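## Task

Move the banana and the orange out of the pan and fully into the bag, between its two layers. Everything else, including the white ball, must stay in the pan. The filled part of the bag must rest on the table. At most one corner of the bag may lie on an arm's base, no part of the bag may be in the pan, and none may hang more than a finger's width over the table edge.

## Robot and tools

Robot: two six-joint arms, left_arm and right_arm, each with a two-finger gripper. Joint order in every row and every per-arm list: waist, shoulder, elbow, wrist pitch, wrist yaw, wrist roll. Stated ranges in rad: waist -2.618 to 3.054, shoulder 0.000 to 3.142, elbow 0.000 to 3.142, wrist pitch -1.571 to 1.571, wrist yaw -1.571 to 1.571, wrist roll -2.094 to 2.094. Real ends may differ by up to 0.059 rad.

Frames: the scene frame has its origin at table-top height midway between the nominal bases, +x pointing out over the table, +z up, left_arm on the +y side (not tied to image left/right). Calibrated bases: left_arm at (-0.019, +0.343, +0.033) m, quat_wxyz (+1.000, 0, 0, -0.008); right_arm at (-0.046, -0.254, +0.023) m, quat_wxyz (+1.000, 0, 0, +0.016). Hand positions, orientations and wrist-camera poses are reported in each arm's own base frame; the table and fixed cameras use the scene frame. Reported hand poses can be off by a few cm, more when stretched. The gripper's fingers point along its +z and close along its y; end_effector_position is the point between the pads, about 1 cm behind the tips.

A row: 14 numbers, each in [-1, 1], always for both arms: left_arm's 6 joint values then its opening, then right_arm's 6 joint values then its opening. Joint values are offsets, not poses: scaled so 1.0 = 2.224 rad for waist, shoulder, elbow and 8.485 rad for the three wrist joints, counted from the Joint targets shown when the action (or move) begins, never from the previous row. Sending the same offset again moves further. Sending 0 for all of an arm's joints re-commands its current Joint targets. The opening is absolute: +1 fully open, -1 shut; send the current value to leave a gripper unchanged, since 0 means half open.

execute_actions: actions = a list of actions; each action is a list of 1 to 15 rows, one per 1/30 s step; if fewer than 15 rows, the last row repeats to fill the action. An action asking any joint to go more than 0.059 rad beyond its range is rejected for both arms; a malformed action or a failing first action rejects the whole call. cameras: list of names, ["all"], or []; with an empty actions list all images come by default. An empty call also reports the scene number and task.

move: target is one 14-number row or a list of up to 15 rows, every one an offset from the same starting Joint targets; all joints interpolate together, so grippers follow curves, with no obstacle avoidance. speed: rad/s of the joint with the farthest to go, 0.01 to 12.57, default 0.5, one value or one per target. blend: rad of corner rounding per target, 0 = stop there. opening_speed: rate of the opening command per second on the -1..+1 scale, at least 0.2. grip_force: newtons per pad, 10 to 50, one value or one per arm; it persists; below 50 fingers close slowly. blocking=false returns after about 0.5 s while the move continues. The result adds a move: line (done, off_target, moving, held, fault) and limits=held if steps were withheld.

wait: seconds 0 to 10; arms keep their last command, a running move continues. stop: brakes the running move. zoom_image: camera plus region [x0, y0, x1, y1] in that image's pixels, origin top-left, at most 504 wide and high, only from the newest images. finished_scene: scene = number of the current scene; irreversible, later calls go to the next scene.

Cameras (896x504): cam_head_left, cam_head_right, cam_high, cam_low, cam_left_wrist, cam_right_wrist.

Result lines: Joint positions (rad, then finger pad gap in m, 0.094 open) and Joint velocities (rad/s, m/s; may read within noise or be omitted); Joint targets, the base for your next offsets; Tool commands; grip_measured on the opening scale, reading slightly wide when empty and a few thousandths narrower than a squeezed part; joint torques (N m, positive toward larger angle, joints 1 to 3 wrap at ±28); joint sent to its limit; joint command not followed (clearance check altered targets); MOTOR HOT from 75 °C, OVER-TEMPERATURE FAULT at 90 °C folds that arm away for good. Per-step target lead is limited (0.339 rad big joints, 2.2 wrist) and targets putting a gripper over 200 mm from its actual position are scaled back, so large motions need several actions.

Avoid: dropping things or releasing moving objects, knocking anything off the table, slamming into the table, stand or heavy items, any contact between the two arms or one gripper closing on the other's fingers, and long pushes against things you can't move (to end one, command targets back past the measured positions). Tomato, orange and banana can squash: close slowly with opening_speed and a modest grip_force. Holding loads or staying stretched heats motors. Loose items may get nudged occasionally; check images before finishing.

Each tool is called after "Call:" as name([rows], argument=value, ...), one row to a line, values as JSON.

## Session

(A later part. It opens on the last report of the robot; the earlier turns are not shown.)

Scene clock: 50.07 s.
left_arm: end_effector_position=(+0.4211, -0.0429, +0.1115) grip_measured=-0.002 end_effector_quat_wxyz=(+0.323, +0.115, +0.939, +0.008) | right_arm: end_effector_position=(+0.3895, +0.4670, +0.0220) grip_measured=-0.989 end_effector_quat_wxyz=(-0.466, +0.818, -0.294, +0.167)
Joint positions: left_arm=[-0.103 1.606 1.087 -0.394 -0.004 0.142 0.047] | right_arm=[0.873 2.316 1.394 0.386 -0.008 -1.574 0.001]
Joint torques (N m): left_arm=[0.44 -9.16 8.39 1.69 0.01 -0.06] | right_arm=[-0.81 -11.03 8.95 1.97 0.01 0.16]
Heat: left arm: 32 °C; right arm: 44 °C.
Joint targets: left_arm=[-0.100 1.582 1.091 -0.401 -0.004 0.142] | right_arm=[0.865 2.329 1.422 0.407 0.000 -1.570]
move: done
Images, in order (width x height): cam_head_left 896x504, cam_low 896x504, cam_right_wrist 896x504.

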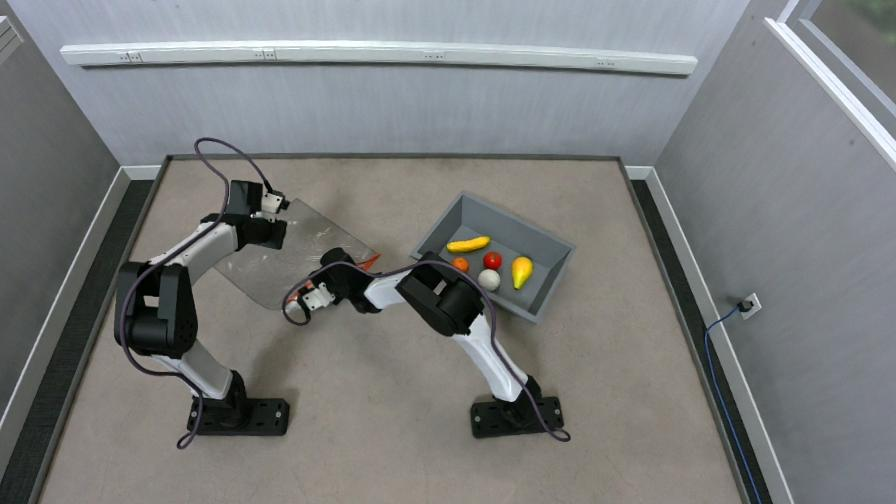

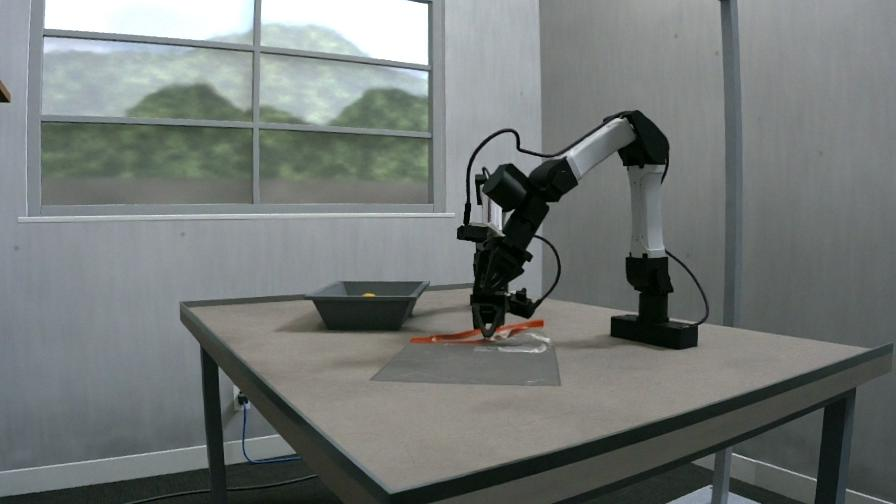

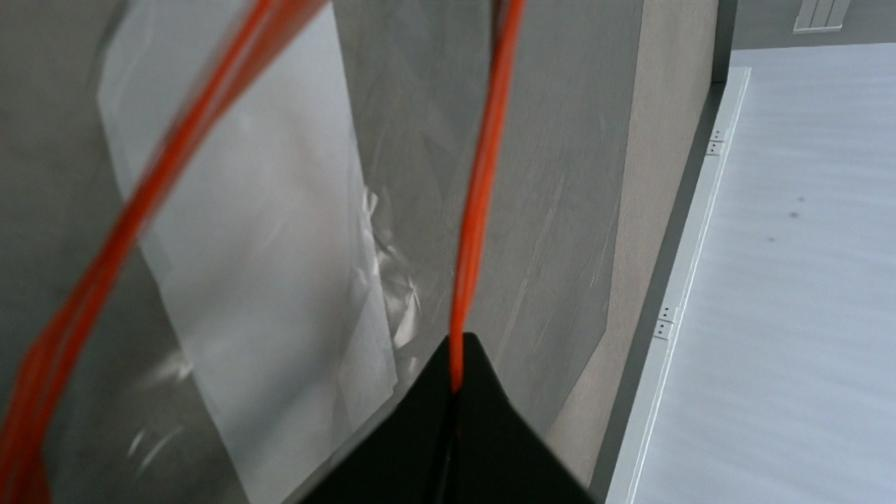

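Call:
move([
  [0,0,0,0,0,0,0,0,0,0,0,0,0,-0.3],
  [0,0,0,0,0,0,0,0,-0.1685,-0.308,0.0366,0,0,-0.3],
], speed=[0.2,0.3], opening_speed=0.6, cameras=["cam_right_wrist","cam_low","cam_head_left"])

Call:
zoom_image(camera="cam_head_left", region=[230, 180, 430, 360])

Call:
zoom_image(camera="cam_low", region=[380, 250, 580, 400])

Scene clock: 54.80 s.
left_arm: end_effector_position=(+0.4211, -0.0429, +0.1115) grip_measured=-0.002 end_effector_quat_wxyz=(+0.323, +0.115, +0.939, +0.008) | right_arm: end_effector_position=(+0.3021, +0.3627, +0.0077) grip_measured=-0.301 end_effector_quat_wxyz=(-0.456, +0.824, -0.296, +0.163)
Joint positions: left_arm=[-0.103 1.606 1.087 -0.394 -0.004 0.142 0.047] | right_arm=[0.873 1.997 0.74 0.696 -0.008 -1.574 0.033]
Joint torques (N m): left_arm=[0.46 -9.16 8.42 1.68 0.02 -0.06] | right_arm=[-0.81 -12.15 4.53 2 0.01 0.16]
Heat: left arm: 33 °C; right arm: 46 °C.
Joint targets: left_arm=[-0.100 1.582 1.091 -0.401 -0.004 0.142] | right_arm=[0.865 1.954 0.737 0.717 0.000 -1.570]
move: off_target (right_arm); right_arm: the shoulder is farthest, 0.043 rad from its target
Images, in order (width x height): cam_head_left 896x504, cam_low 896x504, cam_right_wrist 896x504.

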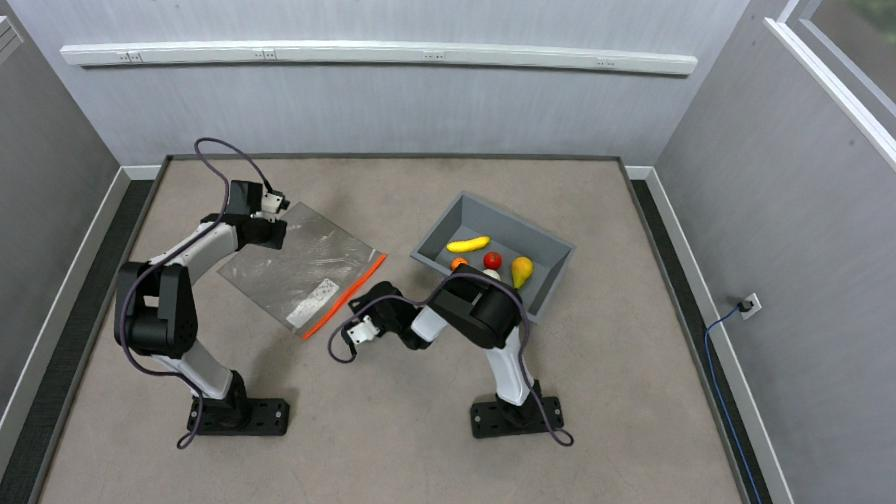

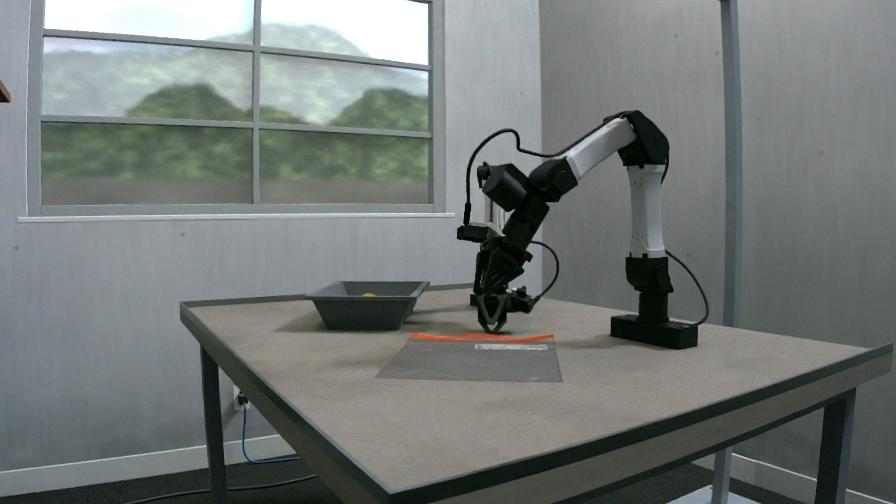

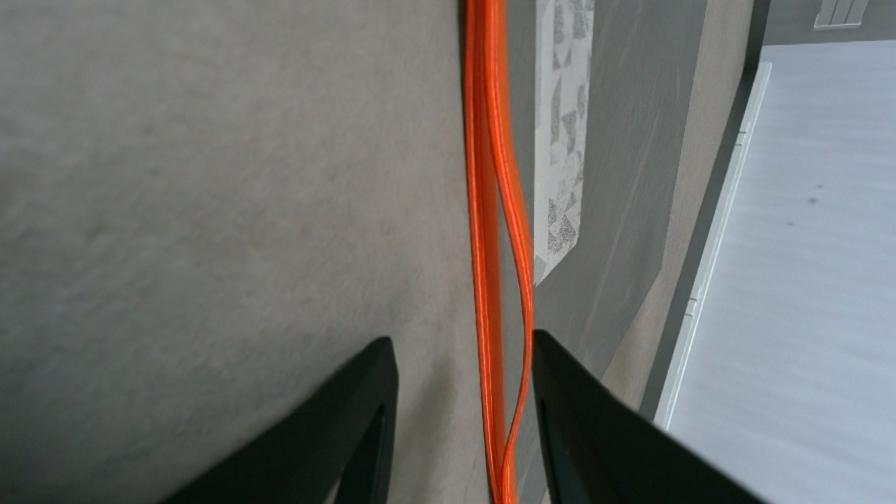

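Scaled by 2.520 from the camera's 896x504 image, which has a finer 1280x720 frame.

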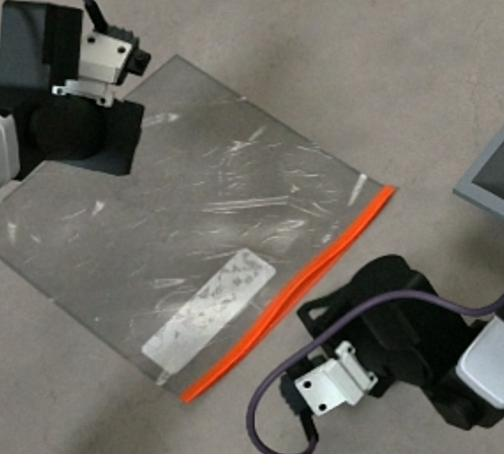

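Scaled by 2.520 from the camera's 896x504 image, which has a finer 1280x720 frame.

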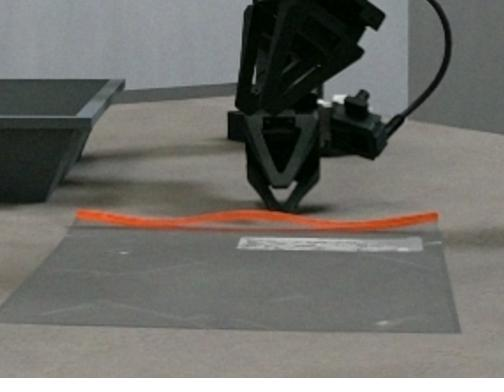

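Call:
move([
  [0,0,0,0,0,0,0,-0.0967,-0.33,-0.1187,-0.0555,0,0,-0.3],
  [-0.2208,0.0926,0.1343,-0.0708,0,0.0057,0,-0.0967,-0.33,-0.1187,-0.0555,0,0,-0.3],
], speed=0.6, blend=0.1, cameras=["cam_left_wrist","cam_head_left"])

Scene clock: 65.67 s.
left_arm: end_effector_position=(+0.3030, -0.2034, +0.0863) grip_measured=-0.002 end_effector_quat_wxyz=(+0.086, +0.375, +0.923, -0.016) | right_arm: end_effector_position=(+0.2906, +0.2257, +0.1133) grip_measured=-0.301 end_effector_quat_wxyz=(-0.450, +0.778, -0.379, +0.219)
Joint positions: left_arm=[-0.593 1.772 1.366 -0.989 -0.004 0.179 0.047] | right_arm=[0.657 1.241 0.477 0.243 -0.007 -1.574 0.033]
Joint torques (N m): left_arm=[0.36 -6.98 9.57 0.66 0.02 0.06] | right_arm=[-0.69 -5.67 6.49 1.83 0.01 0.16]
Heat: left arm: 34 °C; right arm: 47 °C.
Joint targets: left_arm=[-0.591 1.789 1.390 -1.002 -0.004 0.191] | right_arm=[0.650 1.220 0.473 0.246 0.000 -1.570]
move: done
Images, in order (width x height): cam_head_left 896x504, cam_left_wrist 896x504.

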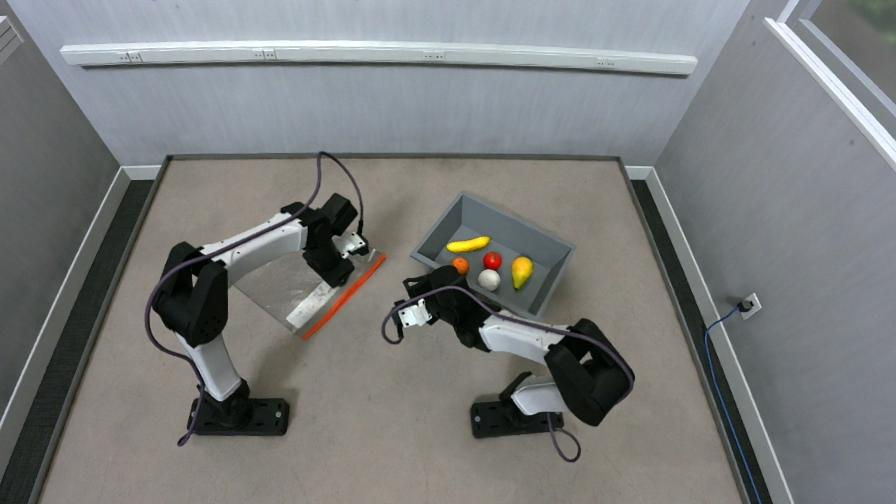

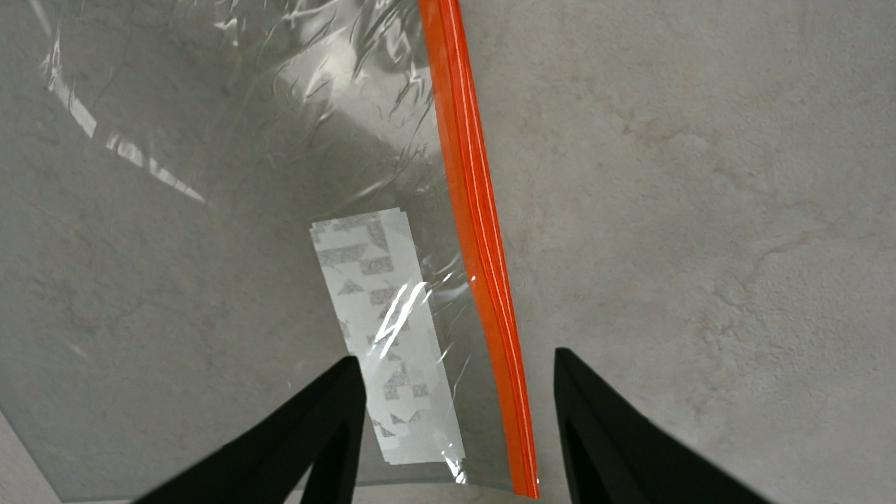

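Call:
move([
  [0.0139,0.1638,0.2844,-0.0315,0,-0.0037,0,0,0,0,0,0,0,-0.4],
  [0.0139,0.1638,0.2844,-0.0315,0,-0.0037,0,0.0854,0.3891,0.1344,0.0787,0,0,-0.4],
], speed=[0.6,0.5], cameras=["cam_right_wrist","cam_head_left"])

Call:
zoom_image(camera="cam_right_wrist", region=[350, 150, 600, 400])

Scene clock: 71.23 s.
left_arm: end_effector_position=(+0.3852, -0.2444, +0.1203) grip_measured=-0.002 end_effector_quat_wxyz=(+0.089, +0.359, +0.929, -0.016) | right_arm: end_effector_position=(+0.3289, +0.3647, +0.0176) grip_measured=-0.399 end_effector_quat_wxyz=(-0.504, +0.787, -0.300, +0.192)
Joint positions: left_arm=[-0.567 2.132 2 -1.257 -0.004 0.171 0.047] | right_arm=[0.834 2.077 0.752 0.893 -0.007 -1.574 0.028]
Joint torques (N m): left_arm=[0.7 -9.69 9.54 0.68 0.02 -0.14] | right_arm=[0.49 -8.06 6.48 2.08 0.01 0.15]
Heat: left arm: 34 °C; right arm: 45 °C.
Joint targets: left_arm=[-0.560 2.153 2.022 -1.269 -0.004 0.159] | right_arm=[0.839 2.086 0.772 0.914 0.000 -1.570]
move: done
Images, in order (width x height): cam_head_left 896x504, cam_right_wrist 896x504.

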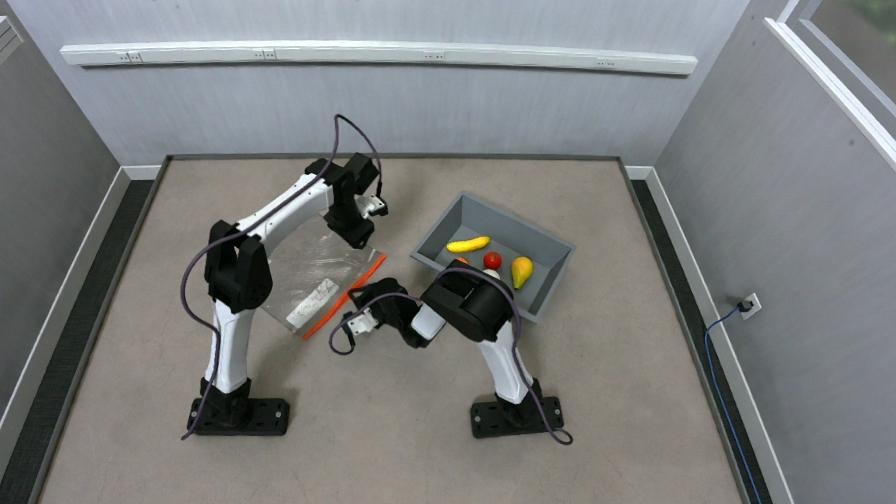

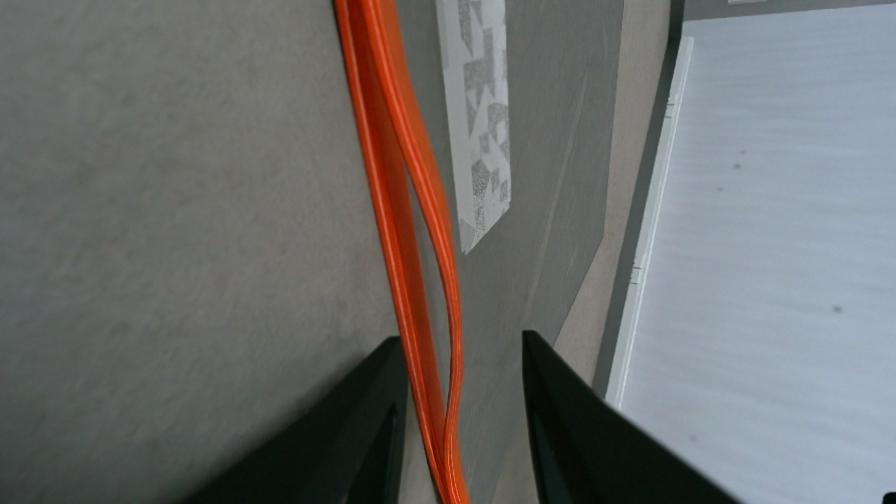

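Scaled by 2.016 from the camera's 896x504 image, which has a finer 1280x720 frame.

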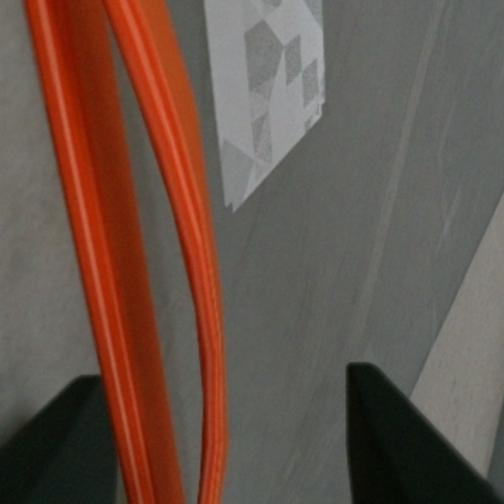

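Call:
move(target=[0,0,0,0,0,0,0,0,0.0356,0.061,-0.0067,0,0,-0.4], speed=0.15, cameras=["cam_right_wrist"])

Call:
zoom_image(camera="cam_right_wrist", region=[300, 180, 600, 460])

Scene clock: 72.97 s.
left_arm: end_effector_position=(+0.3852, -0.2444, +0.1203) grip_measured=-0.002 end_effector_quat_wxyz=(+0.089, +0.359, +0.929, -0.016) | right_arm: end_effector_position=(+0.3505, +0.3884, +0.0197) grip_measured=-0.399 end_effector_quat_wxyz=(-0.512, +0.782, -0.298, +0.195)
Joint positions: left_arm=[-0.567 2.132 2 -1.257 -0.004 0.171 0.047] | right_arm=[0.834 2.151 0.886 0.854 -0.007 -1.574 0.028]
Joint torques (N m): left_arm=[0.7 -9.72 9.51 0.68 0.03 -0.15] | right_arm=[0.51 -8.47 6.9 1.97 0.01 0.16]
Heat: left arm: 34 °C; right arm: 45 °C.
Joint targets: left_arm=[-0.560 2.153 2.022 -1.269 -0.004 0.159] | right_arm=[0.839 2.165 0.908 0.857 0.000 -1.570]
move: done
Images, in order (width x height): cam_right_wrist 896x504.

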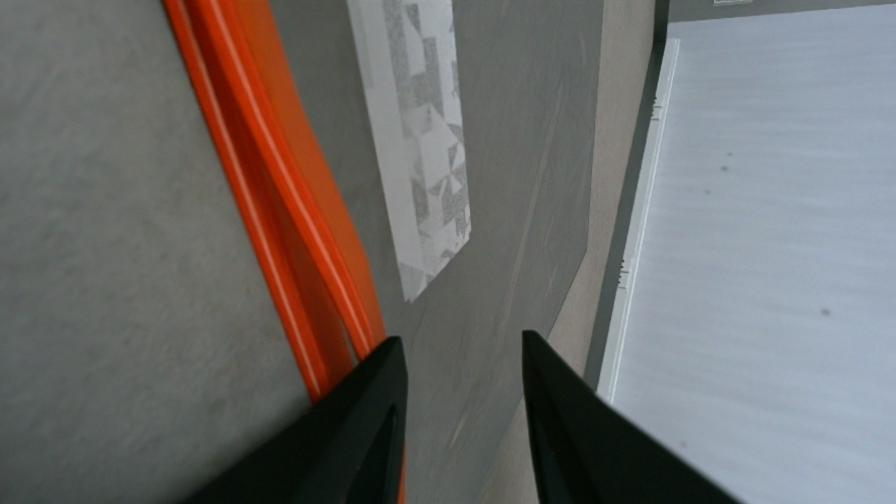

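Scaled by 1.680 from the camera's 896x504 image, which has a finer 1280x720 frame.

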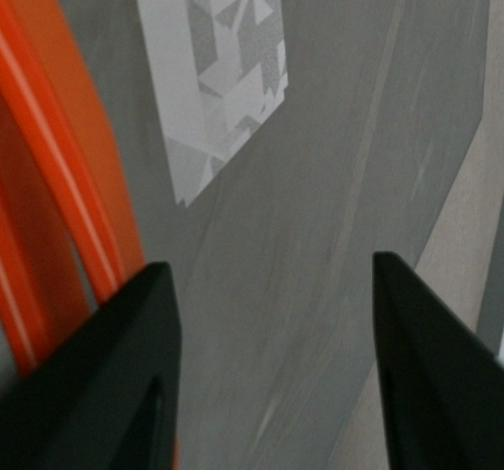

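Call:
move([
  [0,0,0,0,0,0,0,0,-0.0356,-0.061,0.0067,0,0,-0.4],
  [0,0,0,0,0,0,0,0,-0.0125,-0.0612,0.0128,0,0,-0.4],
  [0,0,0,0,0,0,0,0,0.0209,0.0104,0.0027,0,0,-0.4],
], speed=0.15, cameras=["cam_right_wrist"])

Call:
zoom_image(camera="cam_right_wrist", region=[300, 180, 600, 460])

Scene clock: 77.17 s.
left_arm: end_effector_position=(+0.3852, -0.2444, +0.1203) grip_measured=-0.002 end_effector_quat_wxyz=(+0.089, +0.359, +0.929, -0.016) | right_arm: end_effector_position=(+0.3540, +0.3924, +0.0102) grip_measured=-0.399 end_effector_quat_wxyz=(-0.512, +0.781, -0.298, +0.196)
Joint positions: left_arm=[-0.567 2.132 2 -1.257 -0.004 0.171 0.047] | right_arm=[0.834 2.197 0.91 0.877 -0.007 -1.574 0.028]
Joint torques (N m): left_arm=[0.73 -9.72 9.52 0.68 0.02 -0.14] | right_arm=[0.51 -8.65 6.72 1.91 0.01 0.16]
Heat: left arm: 34 °C; right arm: 44 °C.
Joint targets: left_arm=[-0.560 2.153 2.022 -1.269 -0.004 0.159] | right_arm=[0.839 2.211 0.931 0.880 0.000 -1.570]
move: done
Images, in order (width x height): cam_right_wrist 896x504.

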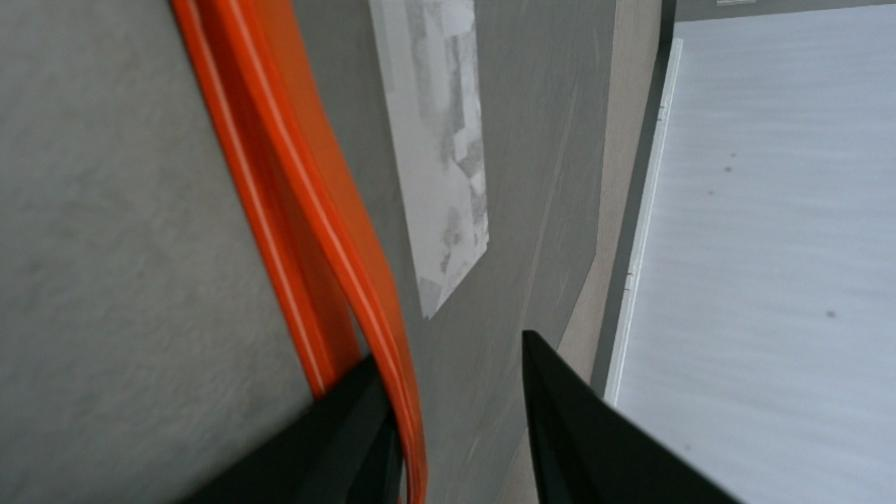

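Scaled by 1.680 from the camera's 896x504 image, which has a finer 1280x720 frame.

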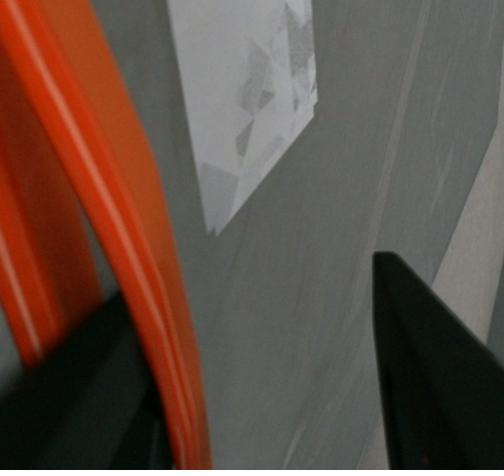

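Call:
move([
  [0,0,0,0,0,0,0,0,0.0189,0.0419,-0.0061,0,0,-0.4],
  [0,0,0,0,0,0,0,0,0.0189,0.0419,-0.0061,0,0,-1],
  [0,0,0,0,0,0,0,0,-0.054,0.1529,-0.0625,0,0,-1],
], speed=0.25, opening_speed=1, cameras=["cam_right_wrist","cam_left_wrist","cam_head_left","cam_low"])

Call:
zoom_image(camera="cam_low", region=[380, 250, 580, 400])

Scene clock: 81.33 s.
left_arm: end_effector_position=(+0.3852, -0.2444, +0.1203) grip_measured=-0.002 end_effector_quat_wxyz=(+0.089, +0.359, +0.929, -0.016) | right_arm: end_effector_position=(+0.3826, +0.4239, +0.0351) grip_measured=-0.989 end_effector_quat_wxyz=(-0.467, +0.809, -0.309, +0.178)
Joint positions: left_arm=[-0.567 2.132 2 -1.257 -0.004 0.171 0.047] | right_arm=[0.834 2.179 1.194 0.461 -0.007 -1.574 0.001]
Joint torques (N m): left_arm=[0.69 -9.7 9.57 0.68 0.01 -0.15] | right_arm=[0.02 -11 5.94 1.84 -0.06 0.11]
Heat: left arm: 34 °C; right arm: 45 °C.
Joint targets: left_arm=[-0.560 2.153 2.022 -1.269 -0.004 0.159] | right_arm=[0.834 2.179 1.193 0.467 -0.007 -1.574]
move: held (right_arm; a check stopped the path); path passed 2 of 3 targets; limits=held; right_arm: the wrist pitch is farthest, 0.112 rad from its target
joint command not followed: on one or more control steps a check withheld the commanded joint targets of the right arm, and it was not sent them on those steps. On the call's last step the targets were still withheld.
cause: the commanded joint targets, or the way to them, would bring a part of the robot too close to another arm (this arm's wrist (the part past the wrist pitch) and the left arm's gripper housing, 3 mm apart when this arm was first held).
Images, in order (width x height): cam_head_left 896x504, cam_low 896x504, cam_left_wrist 896x504, cam_right_wrist 896x504.

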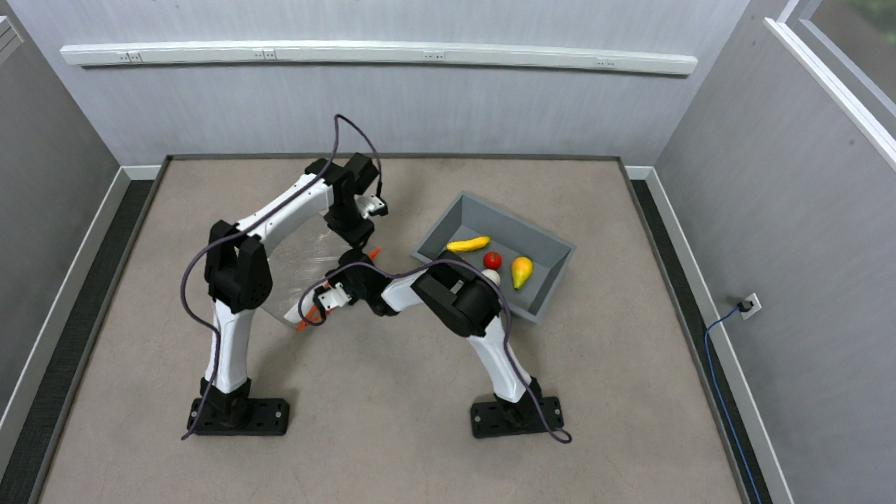

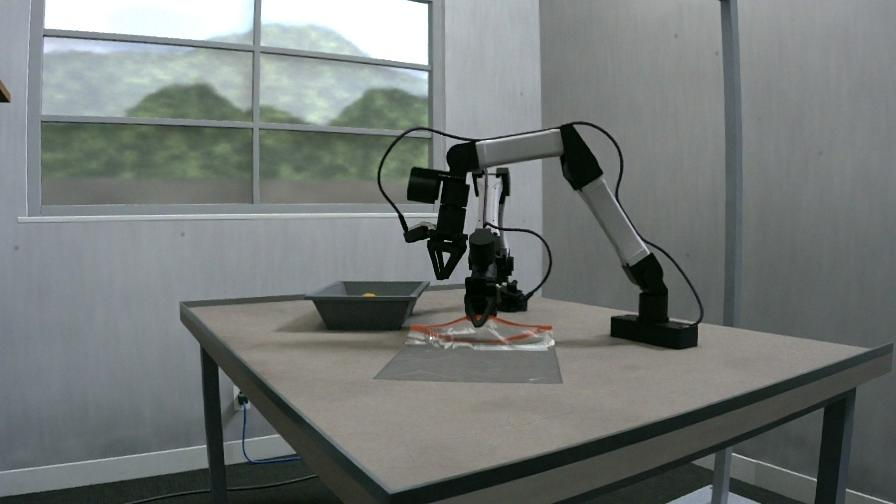

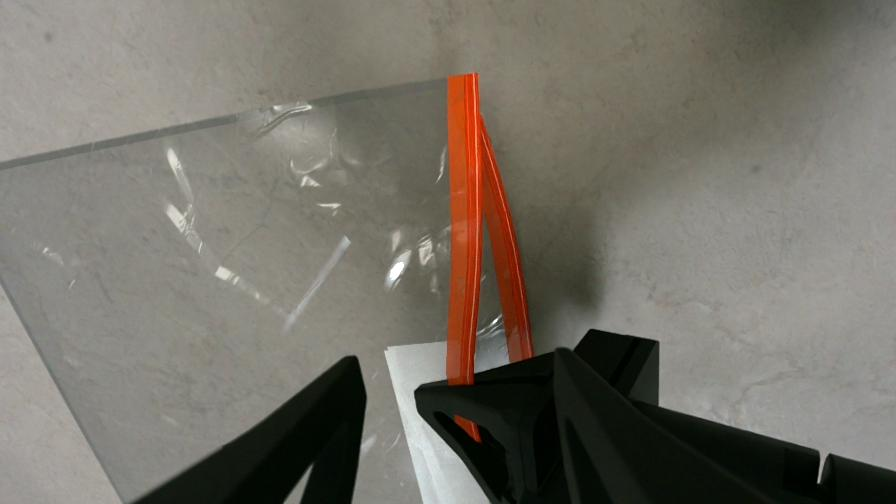

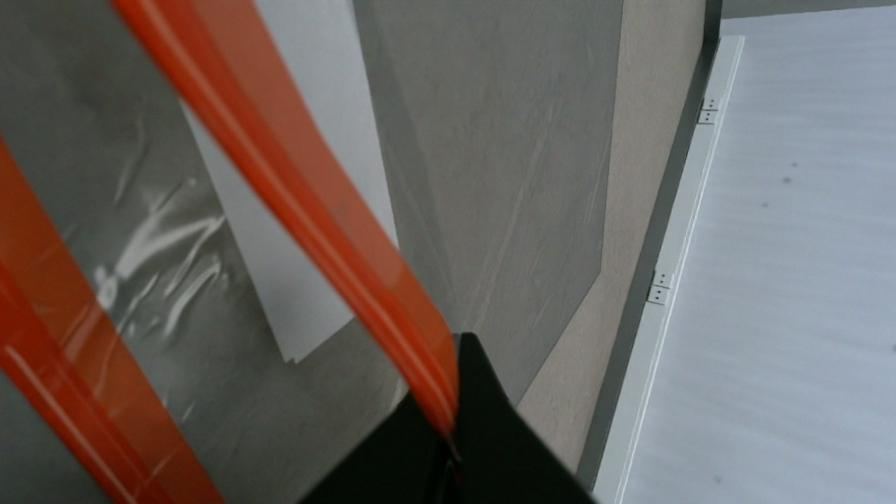

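Scaled by 2.520 from the camera's 896x504 image, which has a finer 1280x720 frame.

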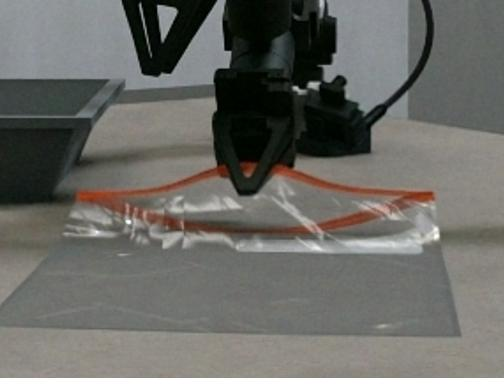

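Call:
move([
  [-0.0072,0.1005,0.0866,-0.0081,0,0,0,0,0,0,0,0,0,-1],
  [-0.0072,0.1059,-0.0114,0.019,0,0,0,0,0,0,0,0,0,-1],
], speed=0.25, cameras=["cam_left_wrist","cam_low"])

Call:
zoom_image(camera="cam_low", region=[380, 250, 580, 400])

Scene clock: 86.33 s.
left_arm: end_effector_position=(+0.4057, -0.2591, +0.0196) grip_measured=-0.002 end_effector_quat_wxyz=(+0.044, +0.361, +0.931, -0.007) | right_arm: end_effector_position=(+0.3826, +0.4239, +0.0351) grip_measured=-0.989 end_effector_quat_wxyz=(-0.467, +0.809, -0.309, +0.178)
Joint positions: left_arm=[-0.57 2.369 2.006 -1.119 -0.004 0.171 0.047] | right_arm=[0.834 2.179 1.194 0.461 -0.007 -1.574 0.001]
Joint torques (N m): left_arm=[-0.31 -11.3 6.27 0.73 0.02 -0.14] | right_arm=[0.03 -10.97 6.01 1.84 -0.06 0.11]
Heat: left arm: 35 °C; right arm: 45 °C.
Joint targets: left_arm=[-0.576 2.388 1.997 -1.108 -0.004 0.159] | right_arm=[0.834 2.179 1.193 0.467 -0.007 -1.574]
move: done
Images, in order (width x height): cam_low 896x504, cam_left_wrist 896x504.

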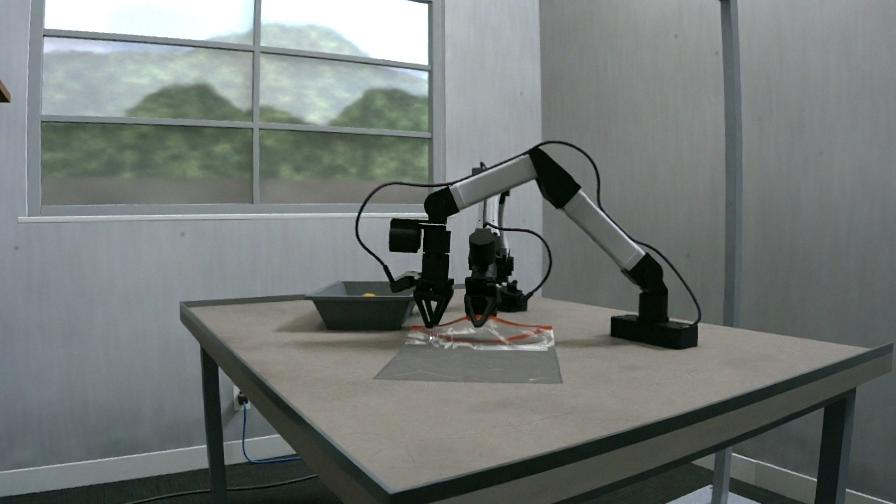

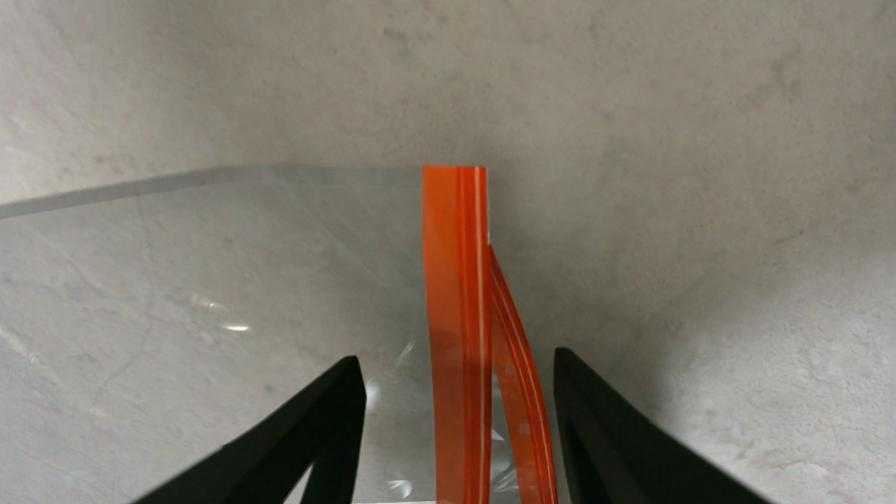

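Scaled by 2.520 from the camera's 896x504 image, which has a finer 1280x720 frame.

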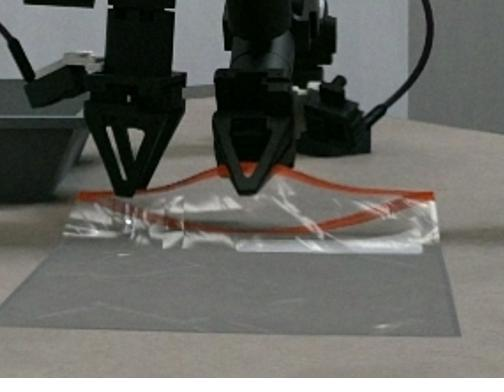

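Call:
move(target=[0,0,0,0,0,0,0,0,-0.0558,-0.002,-0.0082,0.0008,0,-1], speed=0.15, cameras=["cam_left_wrist","cam_low"])

Call:
zoom_image(camera="cam_low", region=[380, 250, 580, 400])

Scene clock: 88.30 s.
left_arm: end_effector_position=(+0.4057, -0.2592, +0.0196) grip_measured=-0.002 end_effector_quat_wxyz=(+0.044, +0.361, +0.931, -0.007) | right_arm: end_effector_position=(+0.3803, +0.4213, +0.0622) grip_measured=-0.989 end_effector_quat_wxyz=(-0.470, +0.807, -0.308, +0.179)
Joint positions: left_arm=[-0.57 2.369 2.006 -1.118 -0.004 0.171 0.047] | right_arm=[0.834 2.103 1.194 0.393 -0.007 -1.574 0.001]
Joint torques (N m): left_arm=[-0.28 -11.33 6.3 0.7 0.03 -0.14] | right_arm=[0.02 -14.89 5.89 1.83 0.01 0.11]
Heat: left arm: 36 °C; right arm: 46 °C.
Joint targets: left_arm=[-0.576 2.388 1.997 -1.108 -0.004 0.159] | right_arm=[0.834 2.055 1.189 0.397 0.000 -1.574]
move: off_target (right_arm); right_arm: the shoulder is farthest, 0.048 rad from its target
Images, in order (width x height): cam_low 896x504, cam_left_wrist 896x504.

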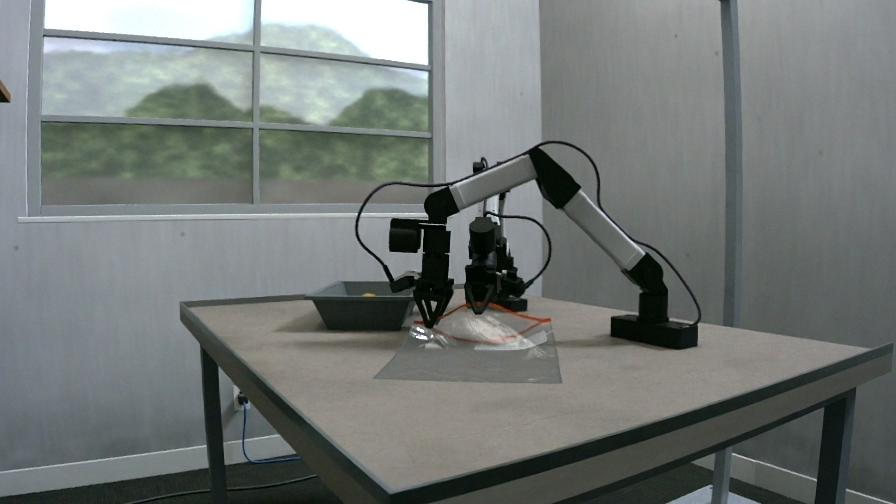

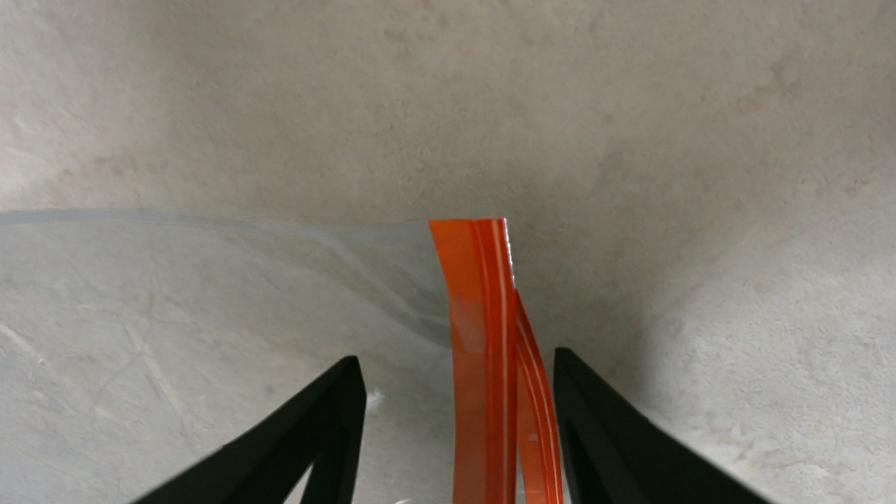

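Scaled by 2.520 from the camera's 896x504 image, which has a finer 1280x720 frame.

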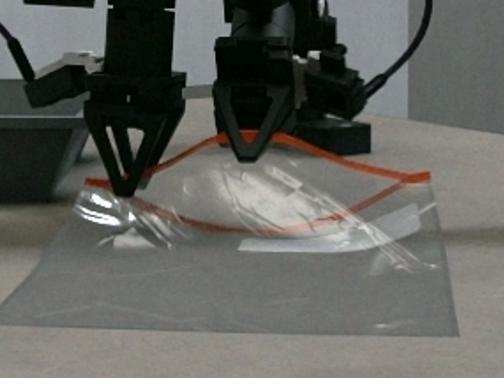

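Call:
move(target=[-0.0052,-0.0392,-0.0871,0.0124,0,-0.0014,0,0,0,0,0,0,0,-1], speed=0.12, cameras=["cam_left_wrist","cam_low","cam_right_wrist"])

Call:
zoom_image(camera="cam_low", region=[380, 250, 580, 400])

Scene clock: 90.83 s.
left_arm: end_effector_position=(+0.3800, -0.2477, -0.0151) grip_measured=-0.002 end_effector_quat_wxyz=(+0.016, +0.361, +0.933, -0.002) | right_arm: end_effector_position=(+0.3799, +0.4209, +0.0613) grip_measured=-0.989 end_effector_quat_wxyz=(-0.469, +0.808, -0.308, +0.178)
Joint positions: left_arm=[-0.579 2.339 1.815 -1.015 -0.004 0.159 0.047] | right_arm=[0.834 2.103 1.194 0.389 -0.007 -1.574 0.001]
Joint torques (N m): left_arm=[-0.46 -15.25 5.65 0.6 0.02 -0.14] | right_arm=[0.14 -14.89 5.86 1.88 0.01 0.11]
Heat: left arm: 37 °C; right arm: 47 °C.
Joint targets: left_arm=[-0.588 2.301 1.803 -1.003 -0.004 0.147] | right_arm=[0.834 2.055 1.189 0.397 0.000 -1.574]
move: off_target (left_arm, right_arm); left_arm: the shoulder is farthest, 0.038 rad from its target; right_arm: the shoulder is farthest, 0.048 rad from its target
Images, in order (width x height): cam_low 896x504, cam_left_wrist 896x504, cam_right_wrist 896x504.

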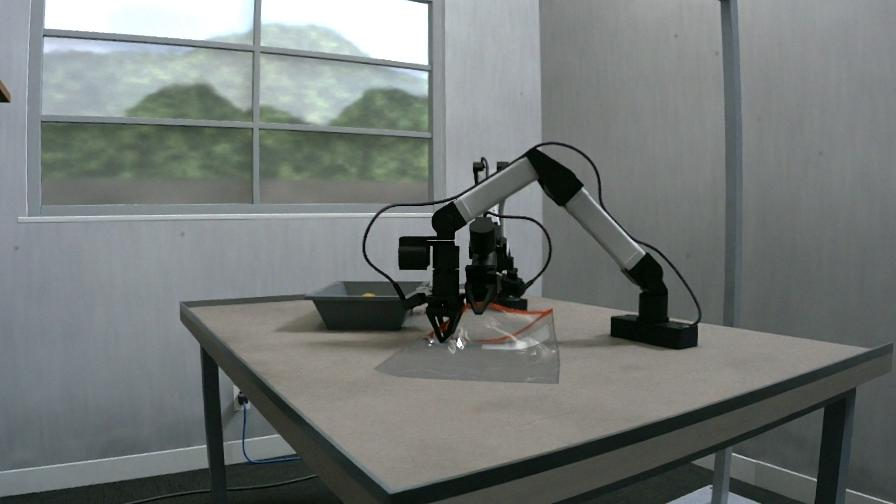

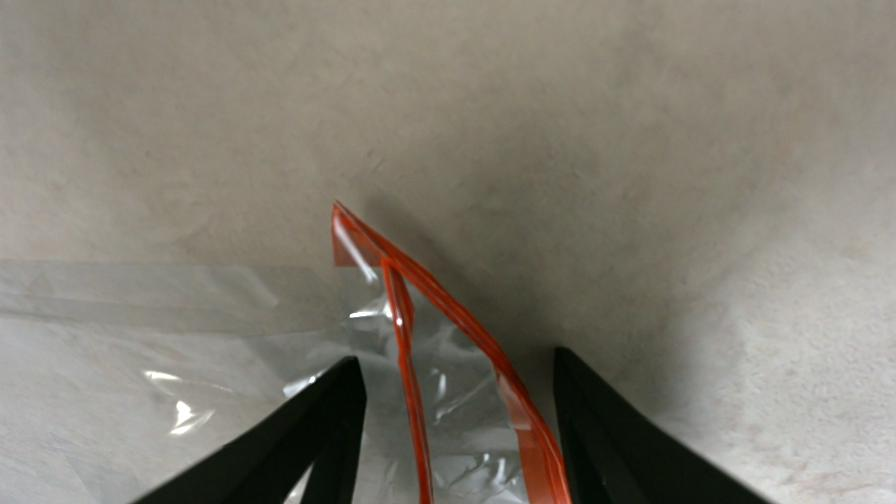

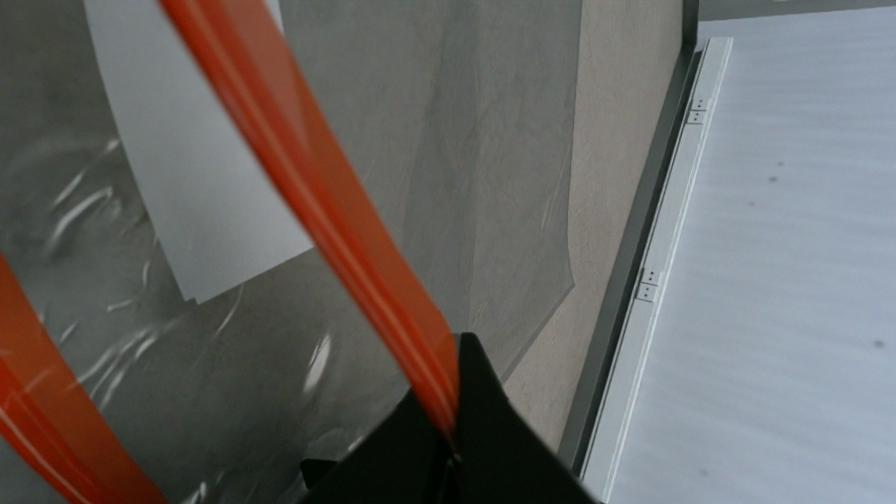

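Scaled by 2.520 from the camera's 896x504 image, which has a finer 1280x720 frame.

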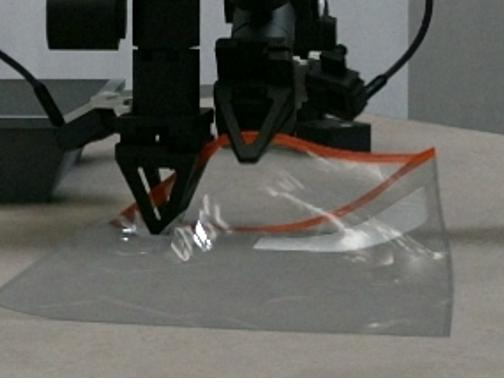

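Call:
move(target=[0.0081,-0.0184,0.015,-0.0072,0,0.002,0,0,0,0,0,0,0,-1], speed=0.15, cameras=["cam_left_wrist","cam_low"])

Call:
zoom_image(camera="cam_low", region=[380, 250, 580, 400])

Scene clock: 92.23 s.
left_arm: end_effector_position=(+0.3786, -0.2467, +0.0033) grip_measured=-0.002 end_effector_quat_wxyz=(+0.024, +0.360, +0.932, -0.003) | right_arm: end_effector_position=(+0.3799, +0.4209, +0.0613) grip_measured=-0.989 end_effector_quat_wxyz=(-0.469, +0.808, -0.308, +0.178)
Joint positions: left_arm=[-0.579 2.296 1.815 -1.042 -0.004 0.159 0.047] | right_arm=[0.834 2.103 1.194 0.389 -0.007 -1.574 0.001]
Joint torques (N m): left_arm=[0.87 -14.9 9.01 0.27 0.01 0.01] | right_arm=[0.05 -14.9 5.89 1.88 0 0.11]
Heat: left arm: 38 °C; right arm: 48 °C.
Joint targets: left_arm=[-0.570 2.260 1.837 -1.064 -0.004 0.165] | right_arm=[0.834 2.055 1.189 0.397 0.000 -1.574]
move: off_target (left_arm, right_arm); left_arm: the shoulder is farthest, 0.036 rad from its target; right_arm: the shoulder is farthest, 0.048 rad from its target
Images, in order (width x height): cam_low 896x504, cam_left_wrist 896x504.

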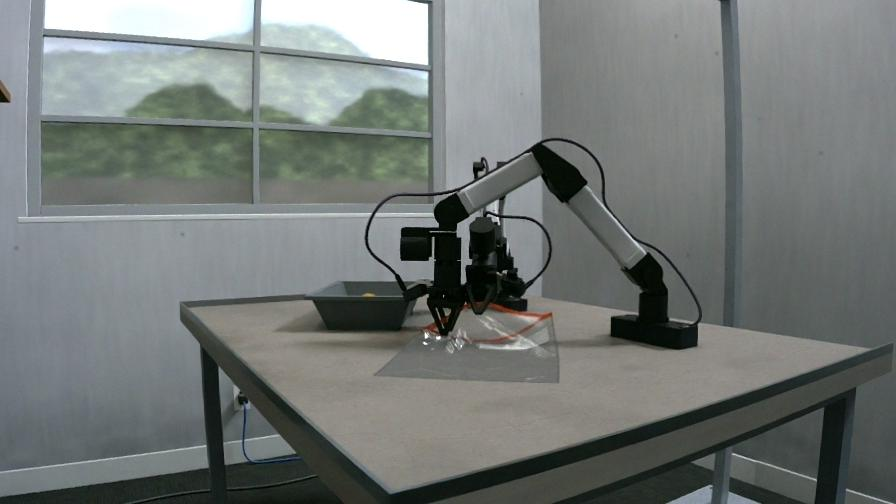

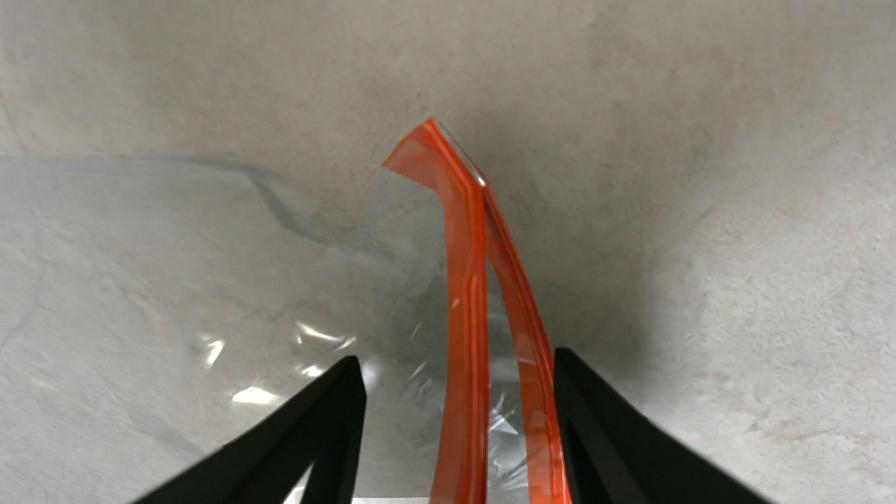

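Scaled by 2.520 from the camera's 896x504 image, which has a finer 1280x720 frame.

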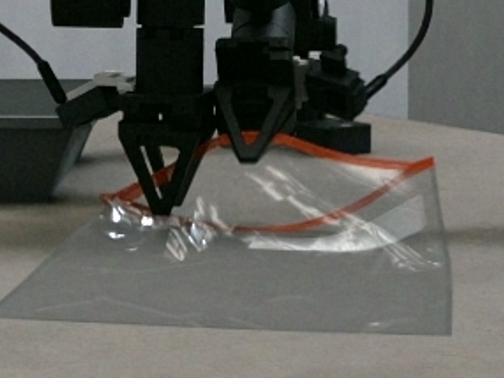

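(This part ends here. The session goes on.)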